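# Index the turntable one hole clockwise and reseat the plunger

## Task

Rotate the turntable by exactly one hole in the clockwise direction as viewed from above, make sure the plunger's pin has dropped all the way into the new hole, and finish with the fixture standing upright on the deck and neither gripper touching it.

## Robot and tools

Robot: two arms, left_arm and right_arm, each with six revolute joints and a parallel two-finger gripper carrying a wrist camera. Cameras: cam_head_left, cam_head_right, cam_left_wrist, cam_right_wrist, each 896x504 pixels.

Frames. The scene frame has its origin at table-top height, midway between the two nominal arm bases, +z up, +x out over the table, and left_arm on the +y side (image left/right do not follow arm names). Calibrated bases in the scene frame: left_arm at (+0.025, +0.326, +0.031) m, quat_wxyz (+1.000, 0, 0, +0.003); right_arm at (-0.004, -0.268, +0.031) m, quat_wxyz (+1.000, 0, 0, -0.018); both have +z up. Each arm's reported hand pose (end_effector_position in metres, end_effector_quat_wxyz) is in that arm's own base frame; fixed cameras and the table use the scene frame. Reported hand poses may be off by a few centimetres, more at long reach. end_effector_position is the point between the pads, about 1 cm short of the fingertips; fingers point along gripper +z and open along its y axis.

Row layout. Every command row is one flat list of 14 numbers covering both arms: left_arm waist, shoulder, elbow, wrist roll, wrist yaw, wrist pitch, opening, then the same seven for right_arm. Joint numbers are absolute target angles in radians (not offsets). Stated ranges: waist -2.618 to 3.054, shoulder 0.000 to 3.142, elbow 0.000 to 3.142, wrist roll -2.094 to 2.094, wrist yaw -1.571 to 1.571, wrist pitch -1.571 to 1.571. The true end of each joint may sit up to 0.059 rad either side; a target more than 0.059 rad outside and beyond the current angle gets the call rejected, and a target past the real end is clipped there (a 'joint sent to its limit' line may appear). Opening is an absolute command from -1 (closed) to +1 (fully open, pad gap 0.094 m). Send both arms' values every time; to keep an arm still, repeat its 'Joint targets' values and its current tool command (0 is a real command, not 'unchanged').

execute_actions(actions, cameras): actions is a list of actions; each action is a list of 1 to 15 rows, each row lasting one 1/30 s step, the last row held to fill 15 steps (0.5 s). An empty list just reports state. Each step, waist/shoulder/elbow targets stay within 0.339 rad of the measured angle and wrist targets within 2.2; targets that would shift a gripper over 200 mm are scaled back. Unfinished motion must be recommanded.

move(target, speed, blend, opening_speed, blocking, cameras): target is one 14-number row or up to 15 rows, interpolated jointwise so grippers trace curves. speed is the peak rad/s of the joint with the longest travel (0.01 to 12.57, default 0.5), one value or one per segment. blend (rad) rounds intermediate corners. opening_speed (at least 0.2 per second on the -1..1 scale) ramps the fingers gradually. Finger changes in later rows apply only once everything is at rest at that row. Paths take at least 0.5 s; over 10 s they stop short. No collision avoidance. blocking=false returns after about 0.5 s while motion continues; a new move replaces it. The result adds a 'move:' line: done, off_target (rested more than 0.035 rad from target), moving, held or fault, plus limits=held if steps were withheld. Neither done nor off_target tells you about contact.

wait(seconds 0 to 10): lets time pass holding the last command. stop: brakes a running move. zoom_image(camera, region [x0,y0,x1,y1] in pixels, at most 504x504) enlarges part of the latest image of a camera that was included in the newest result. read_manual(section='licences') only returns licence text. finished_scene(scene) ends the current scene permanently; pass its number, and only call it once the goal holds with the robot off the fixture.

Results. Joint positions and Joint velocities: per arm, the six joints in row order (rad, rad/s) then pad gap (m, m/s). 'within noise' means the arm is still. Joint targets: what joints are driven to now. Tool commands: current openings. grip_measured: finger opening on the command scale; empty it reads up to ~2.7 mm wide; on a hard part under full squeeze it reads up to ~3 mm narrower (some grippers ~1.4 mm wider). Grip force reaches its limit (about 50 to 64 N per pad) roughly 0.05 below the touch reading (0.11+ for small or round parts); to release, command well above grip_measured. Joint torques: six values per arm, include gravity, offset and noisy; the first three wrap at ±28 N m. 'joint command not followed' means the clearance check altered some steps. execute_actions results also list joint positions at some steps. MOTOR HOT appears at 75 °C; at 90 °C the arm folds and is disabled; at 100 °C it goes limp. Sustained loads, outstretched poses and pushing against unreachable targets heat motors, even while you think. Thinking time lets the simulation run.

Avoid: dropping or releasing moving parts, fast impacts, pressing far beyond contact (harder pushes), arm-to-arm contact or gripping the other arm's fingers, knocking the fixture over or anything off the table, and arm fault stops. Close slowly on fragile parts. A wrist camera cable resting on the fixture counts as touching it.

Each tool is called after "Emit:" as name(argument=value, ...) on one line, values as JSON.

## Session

Emit:
move(target=[-0.692,1.59,1.45,0,0,-0.995,0.0,0.3,1.3,0.3,0,0,0.6,0.3], speed=1.2)

Scene clock: 2.83 s.
left_arm: end_effector_position=(+0.2935, -0.2389, +0.1800) grip_measured=+0.001 end_effector_quat_wxyz=(+0.207, +0.334, +0.917, -0.070) | right_arm: end_effector_position=(+0.3404, +0.1013, +0.0876) grip_measured=+0.302 end_effector_quat_wxyz=(+0.532, -0.117, +0.836, +0.076)
Joint names: [waist, shoulder, elbow, wrist roll, wrist yaw, wrist pitch]
Joint positions: left_arm=[-0.689 1.575 1.423 0.01 -0.007 -0.977 0.047] | right_arm=[0.291 1.322 0.278 0.007 0.01 0.607 0.061]
Joint velocities: within noise
Joint torques (N m): left_arm=[-0.28 -5.89 7.91 -0.11 0.05 1.1] | right_arm=[0.73 -5.38 9.4 -0.06 -0.11 1.65]
Heat: left arm: 31 °C; right arm: 29 °C.
Joint targets: left_arm=[-0.692 1.590 1.450 0.000 0.000 -0.995] | right_arm=[0.300 1.300 0.300 0.000 0.000 0.600]
move: done

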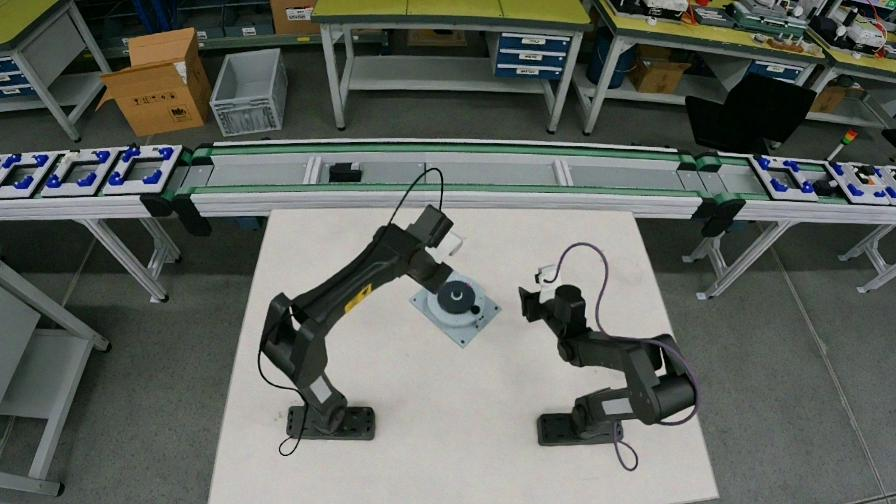

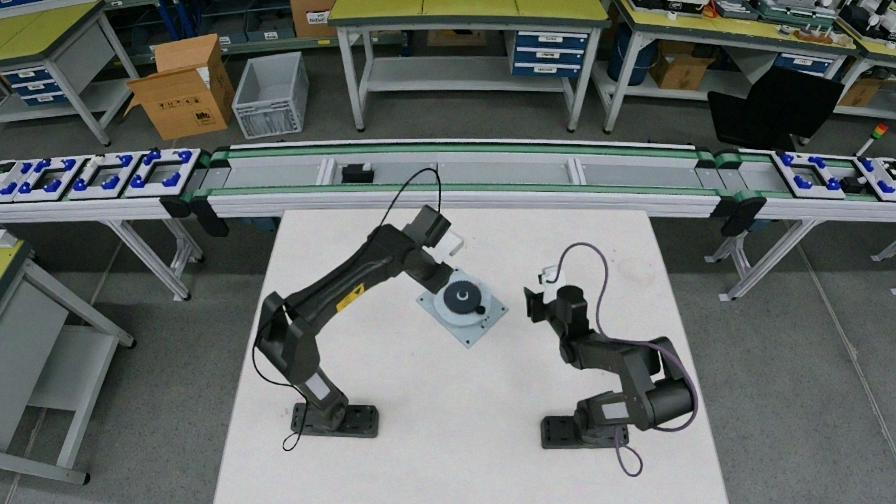

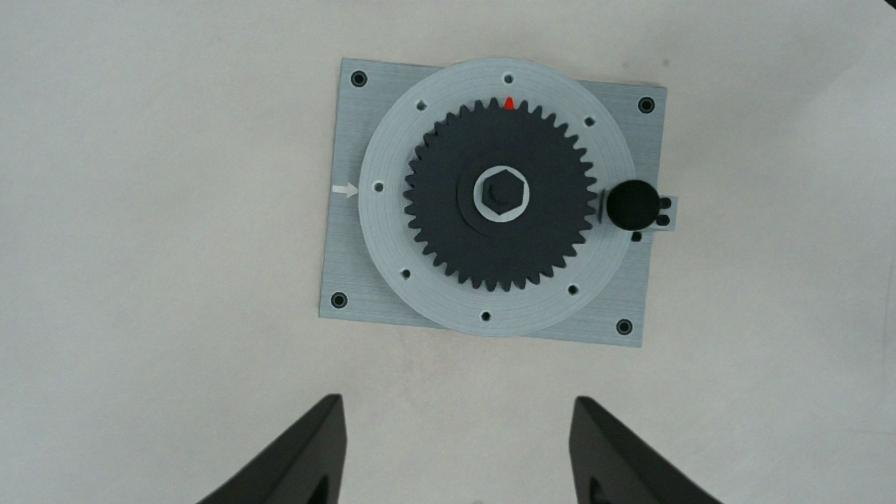

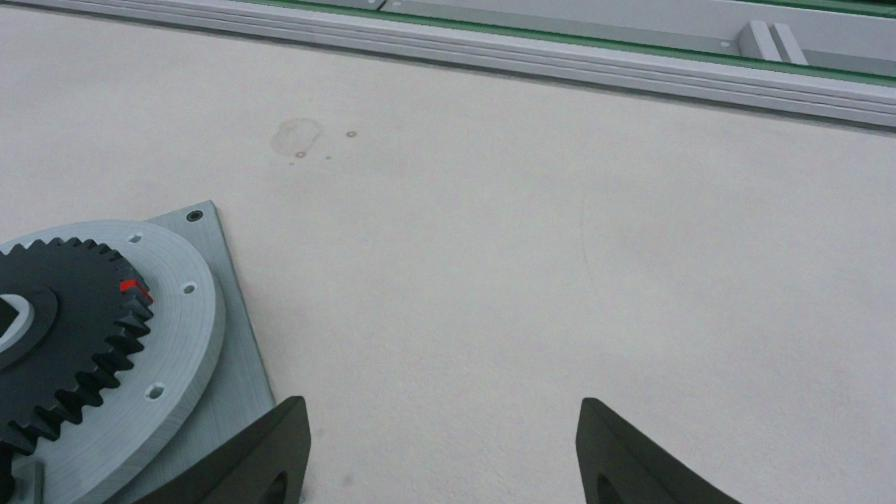

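Emit:
zoom_image(camera="cam_left_wrist", region=[462, 152, 542, 232])

Scaled by 6.300 from the camera's 896x504 image, which has a finer 1280x720 frame.

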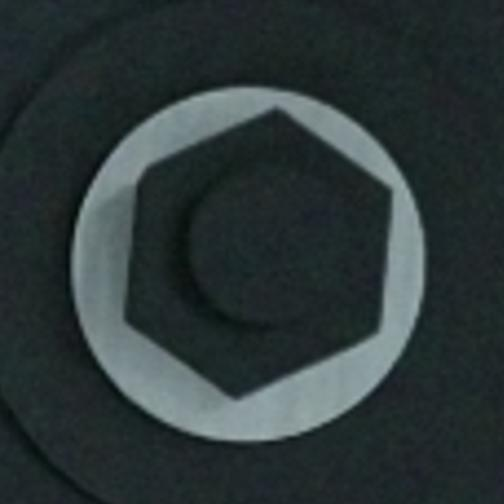

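Emit:
move(target=[-0.752,2.314,2.133,-0.961,0,-1.399,0.0,0.685,1.701,0.316,0,0,1.075,0.3], speed=0.9, cameras=["cam_left_wrist","cam_right_wrist"])

Scene clock: 55.97 s.
left_arm: end_effector_position=(+0.3291, -0.3024, +0.0803) grip_measured=+0.001 end_effector_quat_wxyz=(+0.001, -0.102, +0.995, +0.001) | right_arm: end_effector_position=(+0.3032, +0.2442, +0.0711) grip_measured=+0.302 end_effector_quat_wxyz=(+0.550, -0.266, +0.768, +0.194)
Joint names: [waist, shoulder, elbow, wrist roll, wrist yaw, wrist pitch]
Joint positions: left_arm=[-0.746 2.296 2.106 -0.949 -0.002 -1.381 0.047] | right_arm=[0.678 1.687 0.298 0.007 0.005 1.063 0.061]
Joint velocities: within noise
Joint torques (N m): left_arm=[-0.5 -11.63 7.32 -0.11 0.01 0.21] | right_arm=[0.65 -4.45 7.19 -0.05 -0.07 1.87]
Heat: left arm: 33 °C; right arm: 32 °C.
Joint targets: left_arm=[-0.752 2.314 2.133 -0.961 0.000 -1.399] | right_arm=[0.685 1.701 0.316 0.000 0.000 1.075]
move: done
Images, in order (width x height): cam_left_wrist 896x504, cam_right_wrist 896x504.

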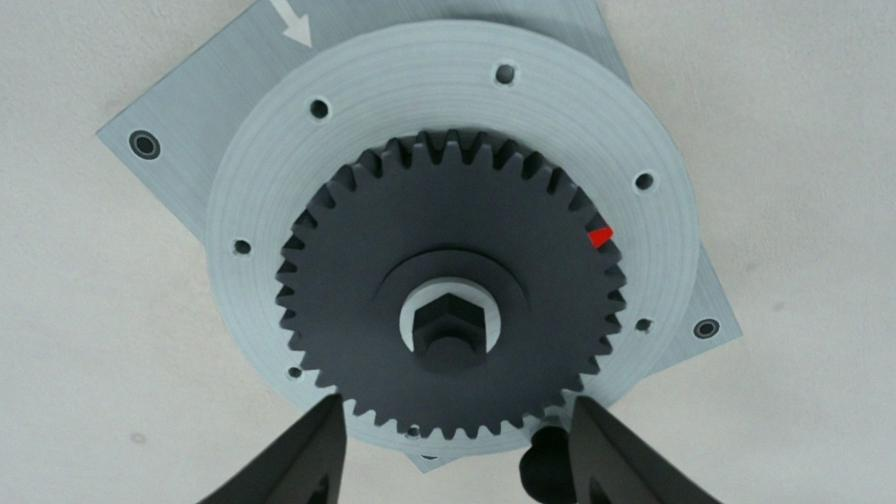

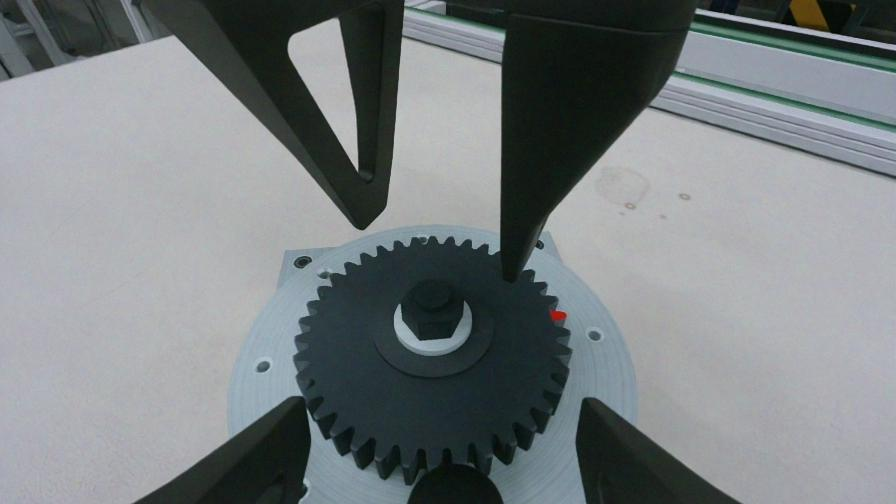

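Emit:
move(target=[[-0.737,2.314,1.959,-0.961,0,-1.228,0.0,0.665,2.015,0.277,0,0,1.405,0.3],[-0.737,2.314,1.959,-0.961,0,-1.228,-0.8,0.665,2.015,0.277,0,0,1.405,0.3]], speed=0.35, opening_speed=0.6, cameras=["cam_left_wrist","cam_right_wrist"])

Scene clock: 110.90 s.
left_arm: end_effector_position=(+0.3299, -0.3016, +0.0468) grip_measured=-0.629 end_effector_quat_wxyz=(+0.001, -0.105, +0.994, -0.001) | right_arm: end_effector_position=(+0.3032, +0.2426, +0.0258) grip_measured=+0.302 end_effector_quat_wxyz=(+0.546, -0.266, +0.771, +0.191)
Joint names: [waist, shoulder, elbow, wrist roll, wrist yaw, wrist pitch]
Joint positions: left_arm=[-0.743 2.296 1.974 -0.954 -0.001 -1.246 0.017] | right_arm=[0.674 1.995 0.284 0.007 0.005 1.373 0.061]
Joint velocities: within noise
Joint torques (N m): left_arm=[0.44 -11.62 4.11 -0.06 0 0.61] | right_arm=[-1.02 -5.08 2.65 -0.06 -0.07 2.04]
Heat: left arm: 35 °C; right arm: 34 °C.
Joint targets: left_arm=[-0.737 2.314 1.959 -0.961 0.000 -1.228] | right_arm=[0.665 2.015 0.277 0.000 0.000 1.405]
move: done
Images, in order (width x height): cam_left_wrist 896x504, cam_right_wrist 896x504.

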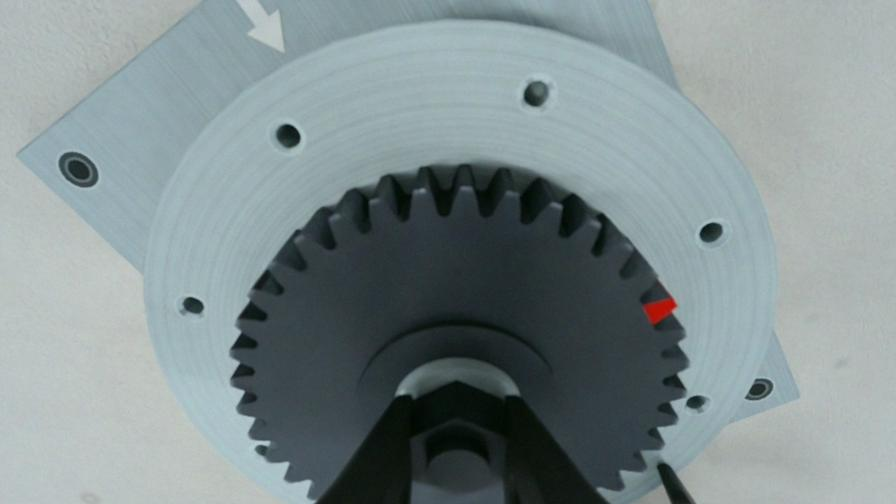

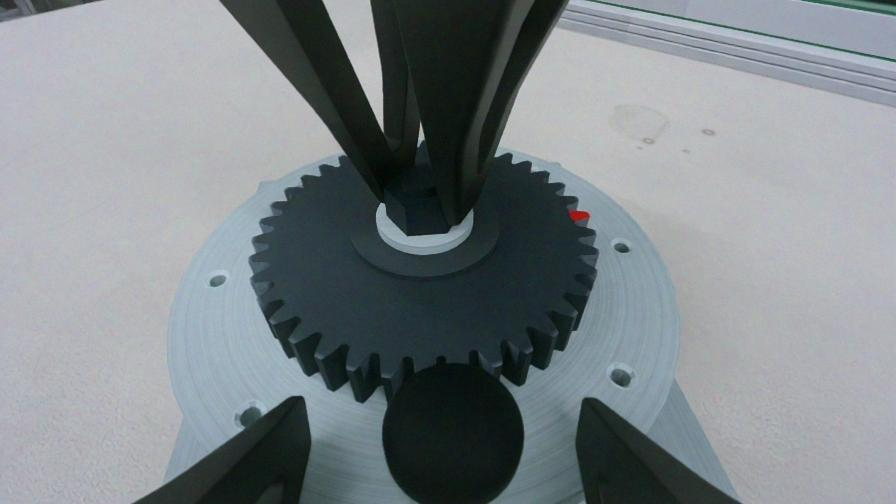

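Emit:
move(target=[[-0.737,2.314,1.959,-0.961,0,-1.228,-0.8,0.656,2.015,0.277,0,0,1.405,-0.75],[-0.737,2.314,1.959,-0.961,0,-1.228,-0.8,0.656,1.74,0.285,0.04,0.005,1.56,-0.75]], speed=0.15, opening_speed=0.5, cameras=["cam_left_wrist","cam_right_wrist"])

Scene clock: 130.73 s.
left_arm: end_effector_position=(+0.3274, -0.3043, +0.0469) grip_measured=-0.630 end_effector_quat_wxyz=(-0.007, -0.105, +0.994, -0.008) | right_arm: end_effector_position=(+0.2992, +0.2368, +0.0362) grip_measured=-0.491 end_effector_quat_wxyz=(+0.531, -0.260, +0.783, +0.193)
Joint names: [waist, shoulder, elbow, wrist roll, wrist yaw, wrist pitch]
Joint positions: left_arm=[-0.743 2.296 1.974 -0.954 0.02 -1.246 0.017] | right_arm=[0.665 1.856 0.267 0.026 -0.003 1.219 0.024]
Joint velocities: within noise
Joint torques (N m): left_arm=[0.44 -11.6 4.1 -0.06 -0.18 0.62] | right_arm=[-1.02 -15.34 5.75 0.17 0.07 4.78]
Heat: left arm: 35 °C; right arm: 37 °C.
Joint targets: left_arm=[-0.737 2.314 1.959 -0.961 0.000 -1.228] | right_arm=[0.656 1.740 0.285 0.040 0.005 1.555]
joint sent to its limit (right arm) — the wrist pitch, upper limit.
move: off_target (right_arm); right_arm: the wrist pitch is farthest, 0.341 rad from its target
Images, in order (width x height): cam_left_wrist 896x504, cam_right_wrist 896x504.

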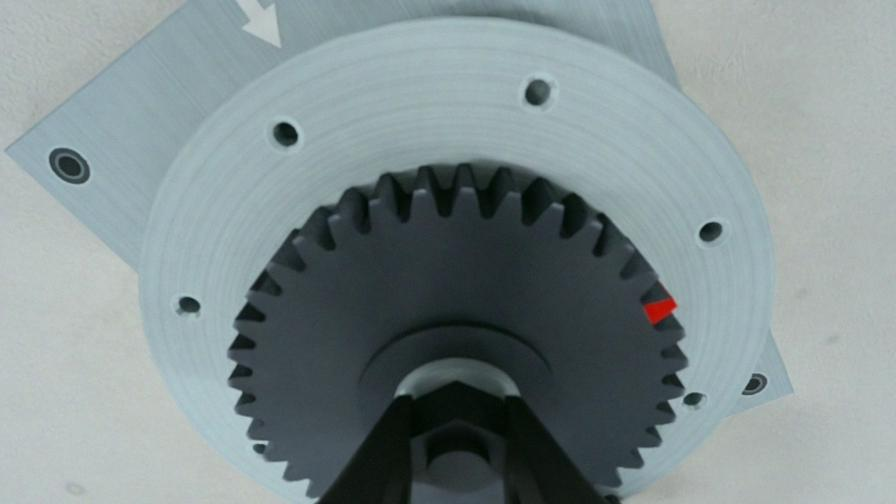

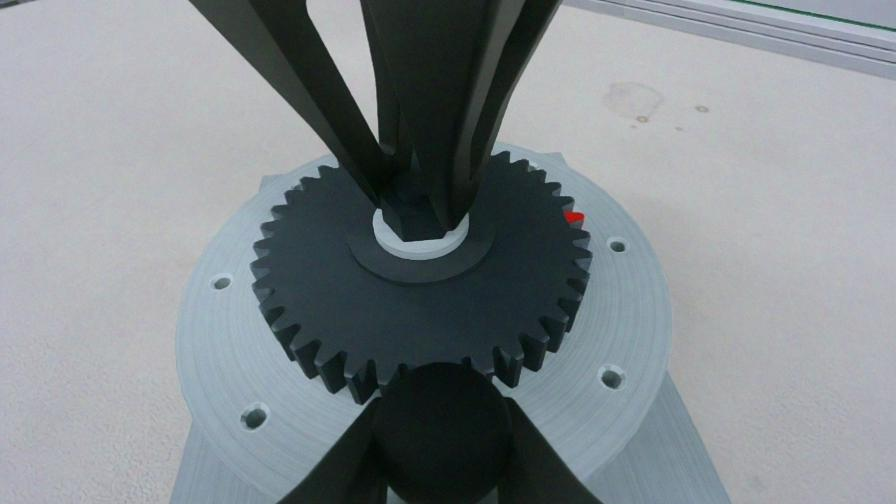

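Emit:
move(target=[[-0.737,2.314,1.959,-0.284,0,-1.228,-0.8,0.656,1.74,0.285,0.04,0.005,1.555,-0.75],[-0.737,2.314,1.959,-0.284,0,-1.228,-0.8,0.660,1.944,0.285,0.03,0.003,1.328,-0.75],[-0.737,2.314,1.959,-0.284,0,-1.228,-0.8,0.660,1.944,0.285,0.03,0.003,1.328,0.3]], speed=[0.5,0.25,0.25], opening_speed=0.8, cameras=["cam_left_wrist","cam_right_wrist"])

Scene clock: 148.67 s.
left_arm: end_effector_position=(+0.3279, -0.3048, +0.0469) grip_measured=-0.630 end_effector_quat_wxyz=(-0.002, +0.220, +0.976, -0.008) | right_arm: end_effector_position=(+0.3021, +0.2391, +0.0320) grip_measured=+0.298 end_effector_quat_wxyz=(+0.539, -0.258, +0.777, +0.196)
Joint names: [waist, shoulder, elbow, wrist roll, wrist yaw, wrist pitch]
Joint positions: left_arm=[-0.745 2.296 1.974 -0.301 0.017 -1.243 0.017] | right_arm=[0.665 1.926 0.274 0.026 -0.003 1.303 0.061]
Joint velocities: within noise
Joint torques (N m): left_arm=[0.54 -11.62 4.05 0.21 -0.15 0.58] | right_arm=[-0.59 -4.93 4.79 0.07 0.05 1.97]
Heat: left arm: 35 °C; right arm: 50 °C.
Joint targets: left_arm=[-0.737 2.314 1.959 -0.284 0.000 -1.228] | right_arm=[0.660 1.944 0.285 0.030 0.003 1.328]
move: done
Images, in order (width x height): cam_left_wrist 896x504, cam_right_wrist 896x504.

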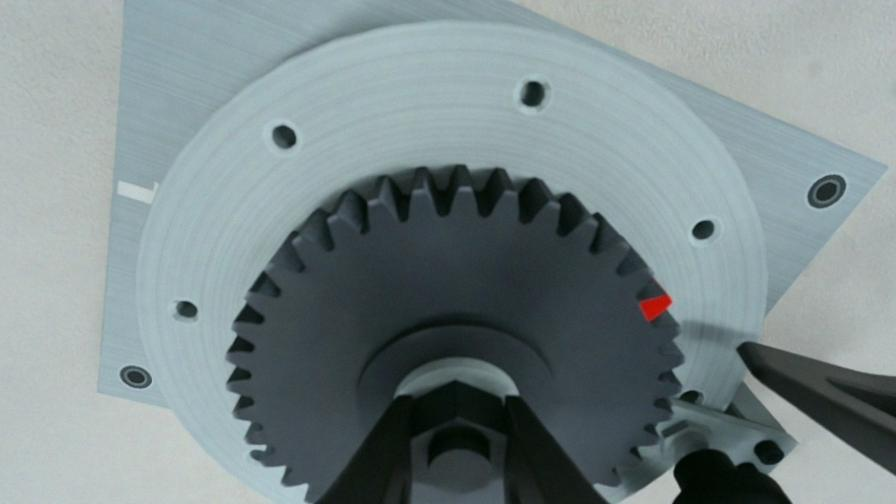

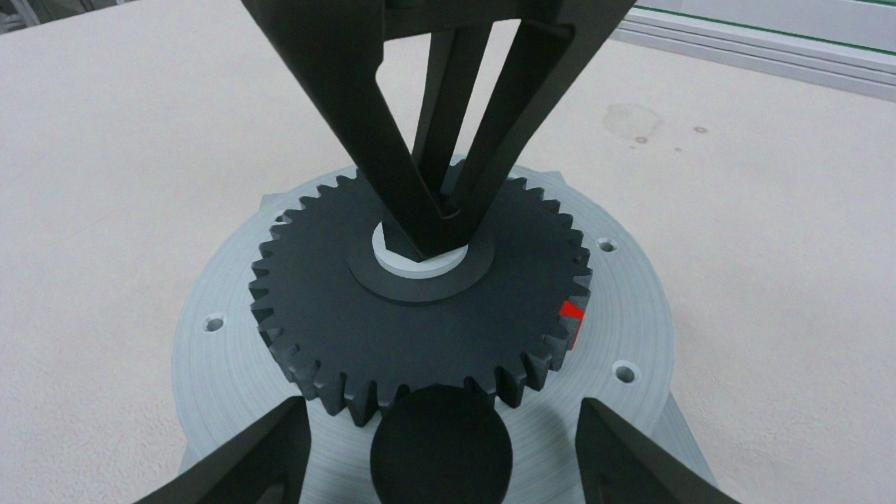

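Emit:
move(target=[-0.737,2.314,1.959,-0.085,0,-1.228,-0.8,0.660,1.944,0.285,0.03,0.003,1.328,0.3], speed=0.1, cameras=["cam_left_wrist","cam_right_wrist"])

Scene clock: 160.30 s.
left_arm: end_effector_position=(+0.3279, -0.3049, +0.0469) grip_measured=-0.630 end_effector_quat_wxyz=(-0.001, +0.303, +0.953, -0.009) | right_arm: end_effector_position=(+0.3021, +0.2391, +0.0320) grip_measured=+0.298 end_effector_quat_wxyz=(+0.539, -0.258, +0.777, +0.196)
Joint names: [waist, shoulder, elbow, wrist roll, wrist yaw, wrist pitch]
Joint positions: left_arm=[-0.745 2.296 1.974 -0.13 0.017 -1.243 0.017] | right_arm=[0.665 1.926 0.274 0.026 -0.003 1.303 0.061]
Joint velocities: within noise
Joint torques (N m): left_arm=[0.58 -11.63 4.07 0.54 -0.16 0.59] | right_arm=[-0.59 -4.96 4.81 0.06 0.04 1.97]
Heat: left arm: 35 °C; right arm: 45 °C.
Joint targets: left_arm=[-0.737 2.314 1.959 -0.085 0.000 -1.228] | right_arm=[0.660 1.944 0.285 0.030 0.003 1.328]
move: off_target (left_arm); left_arm: the wrist roll is farthest, 0.045 rad from its target
Images, in order (width x height): cam_left_wrist 896x504, cam_right_wrist 896x504.

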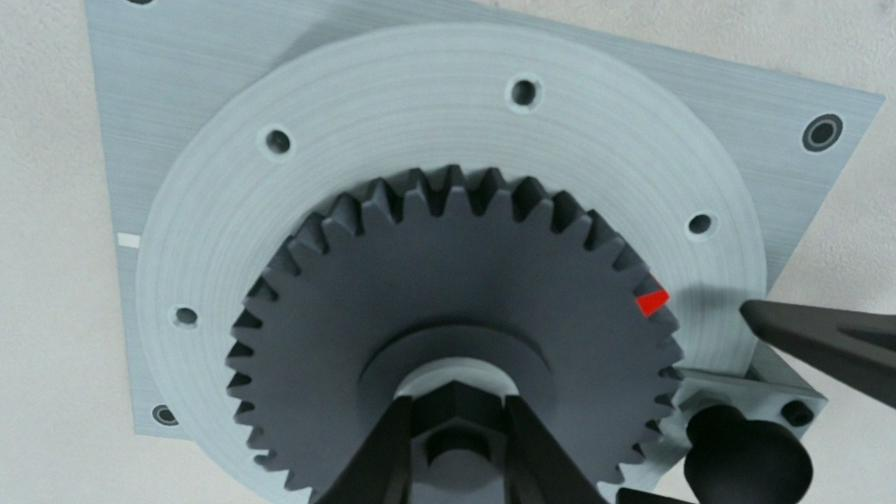

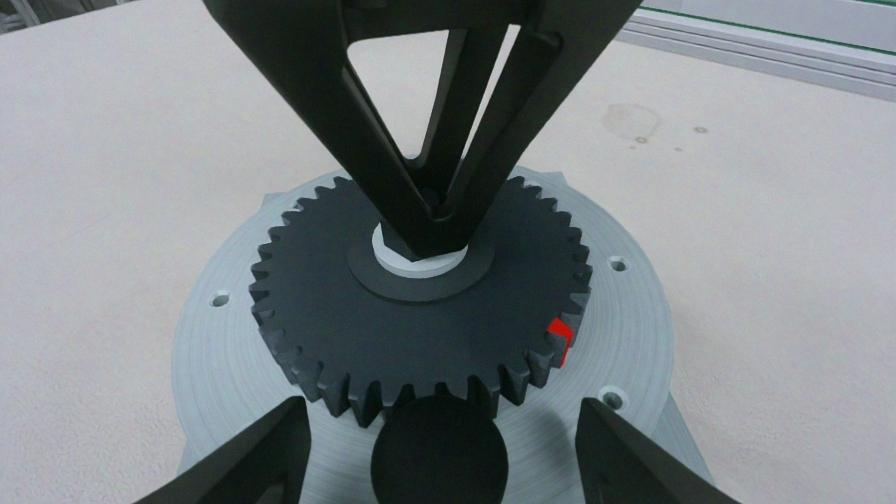

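Emit:
move(target=[[-0.737,2.314,1.959,-0.13,0,-1.228,-0.8,0.660,1.944,0.285,0.03,0.003,1.328,0.3],[-0.737,2.314,1.959,-0.13,0,-1.228,0.0,0.660,1.944,0.285,0.03,0.003,1.328,0.3],[-0.740,2.31,2.13,-0.13,0,-1.40,0.0,0.660,1.67,0.29,0.02,0,1.05,0.3],[-0.740,2.0,1.9,-0.13,0,-1.25,0.0,0.660,1.30,0.29,0,0,0.45,0.3]], speed=[0.4,0.4,0.4,0.8], blend=[0,0,0.08,0], opening_speed=0.8, cameras=["cam_head_left","cam_left_wrist","cam_right_wrist"])

Scene clock: 183.80 s.
left_arm: end_effector_position=(+0.3190, -0.2945, +0.1438) grip_measured=-0.001 end_effector_quat_wxyz=(+0.085, +0.297, +0.950, -0.045) | right_arm: end_effector_position=(+0.2631, +0.2085, +0.0545) grip_measured=+0.298 end_effector_quat_wxyz=(+0.445, -0.285, +0.834, +0.157)
Joint names: [waist, shoulder, elbow, wrist roll, wrist yaw, wrist pitch]
Joint positions: left_arm=[-0.745 2.028 1.916 -0.14 0.008 -1.266 0.047] | right_arm=[0.665 1.319 0.274 0.008 -0.003 0.456 0.061]
Joint velocities: within noise
Joint torques (N m): left_arm=[0.36 -13.97 4.23 0.12 -0.09 0.97] | right_arm=[-0.65 -4.96 8.65 -0.06 0.02 1.55]
Heat: left arm: 36 °C; right arm: 42 °C.
Joint targets: left_arm=[-0.740 2.000 1.900 -0.130 0.000 -1.250] | right_arm=[0.660 1.300 0.290 0.000 0.000 0.450]
move: done
Images, in order (width x height): cam_head_left 896x504, cam_left_wrist 896x504, cam_right_wrist 896x504.

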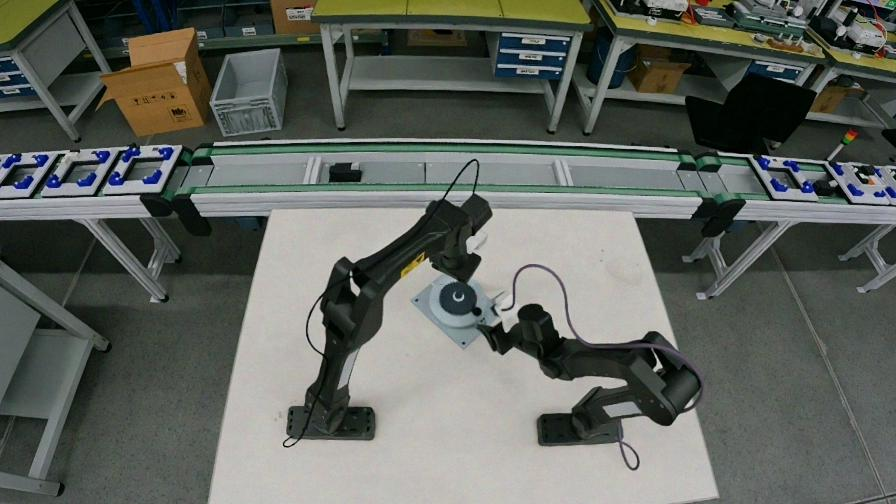

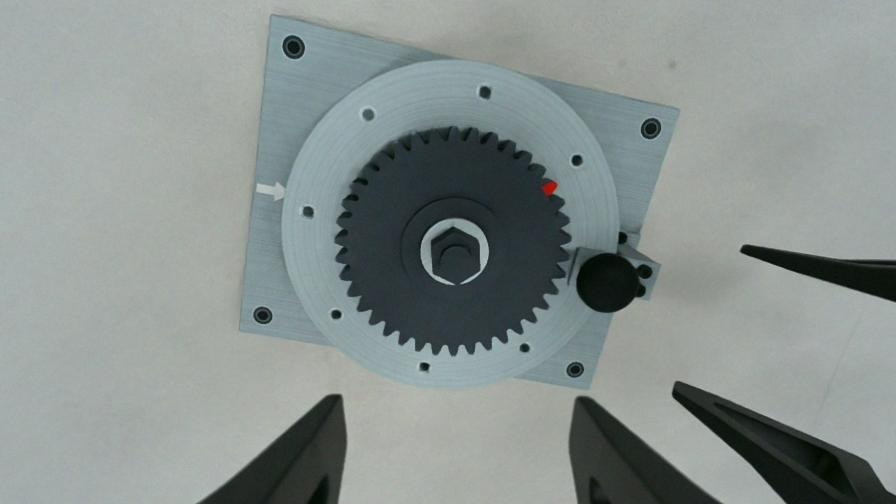

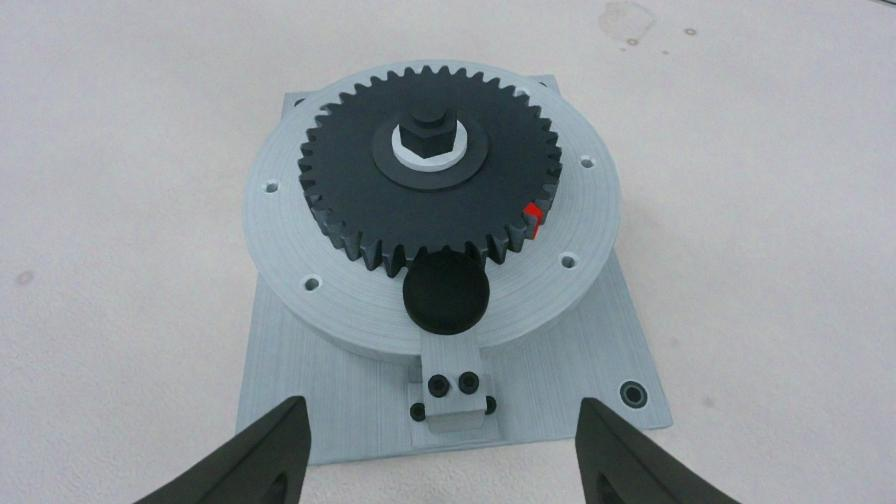

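Emit:
zoom_image(camera="cam_right_wrist", region=[350, 220, 550, 440])

Scaled by 2.291 from the camera's 896x504 image, which has a finer 1280x720 frame.

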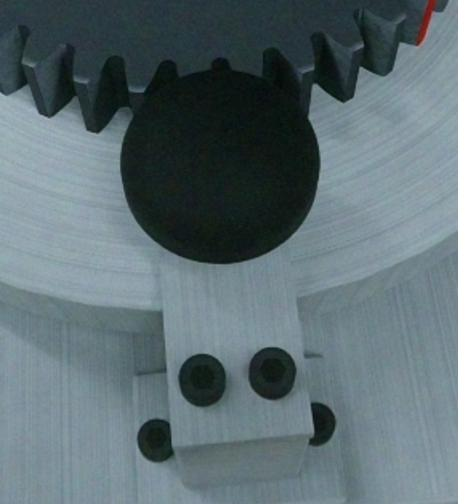

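Emit:
finished_scene(scene=2)

The scene is finished: the task was done.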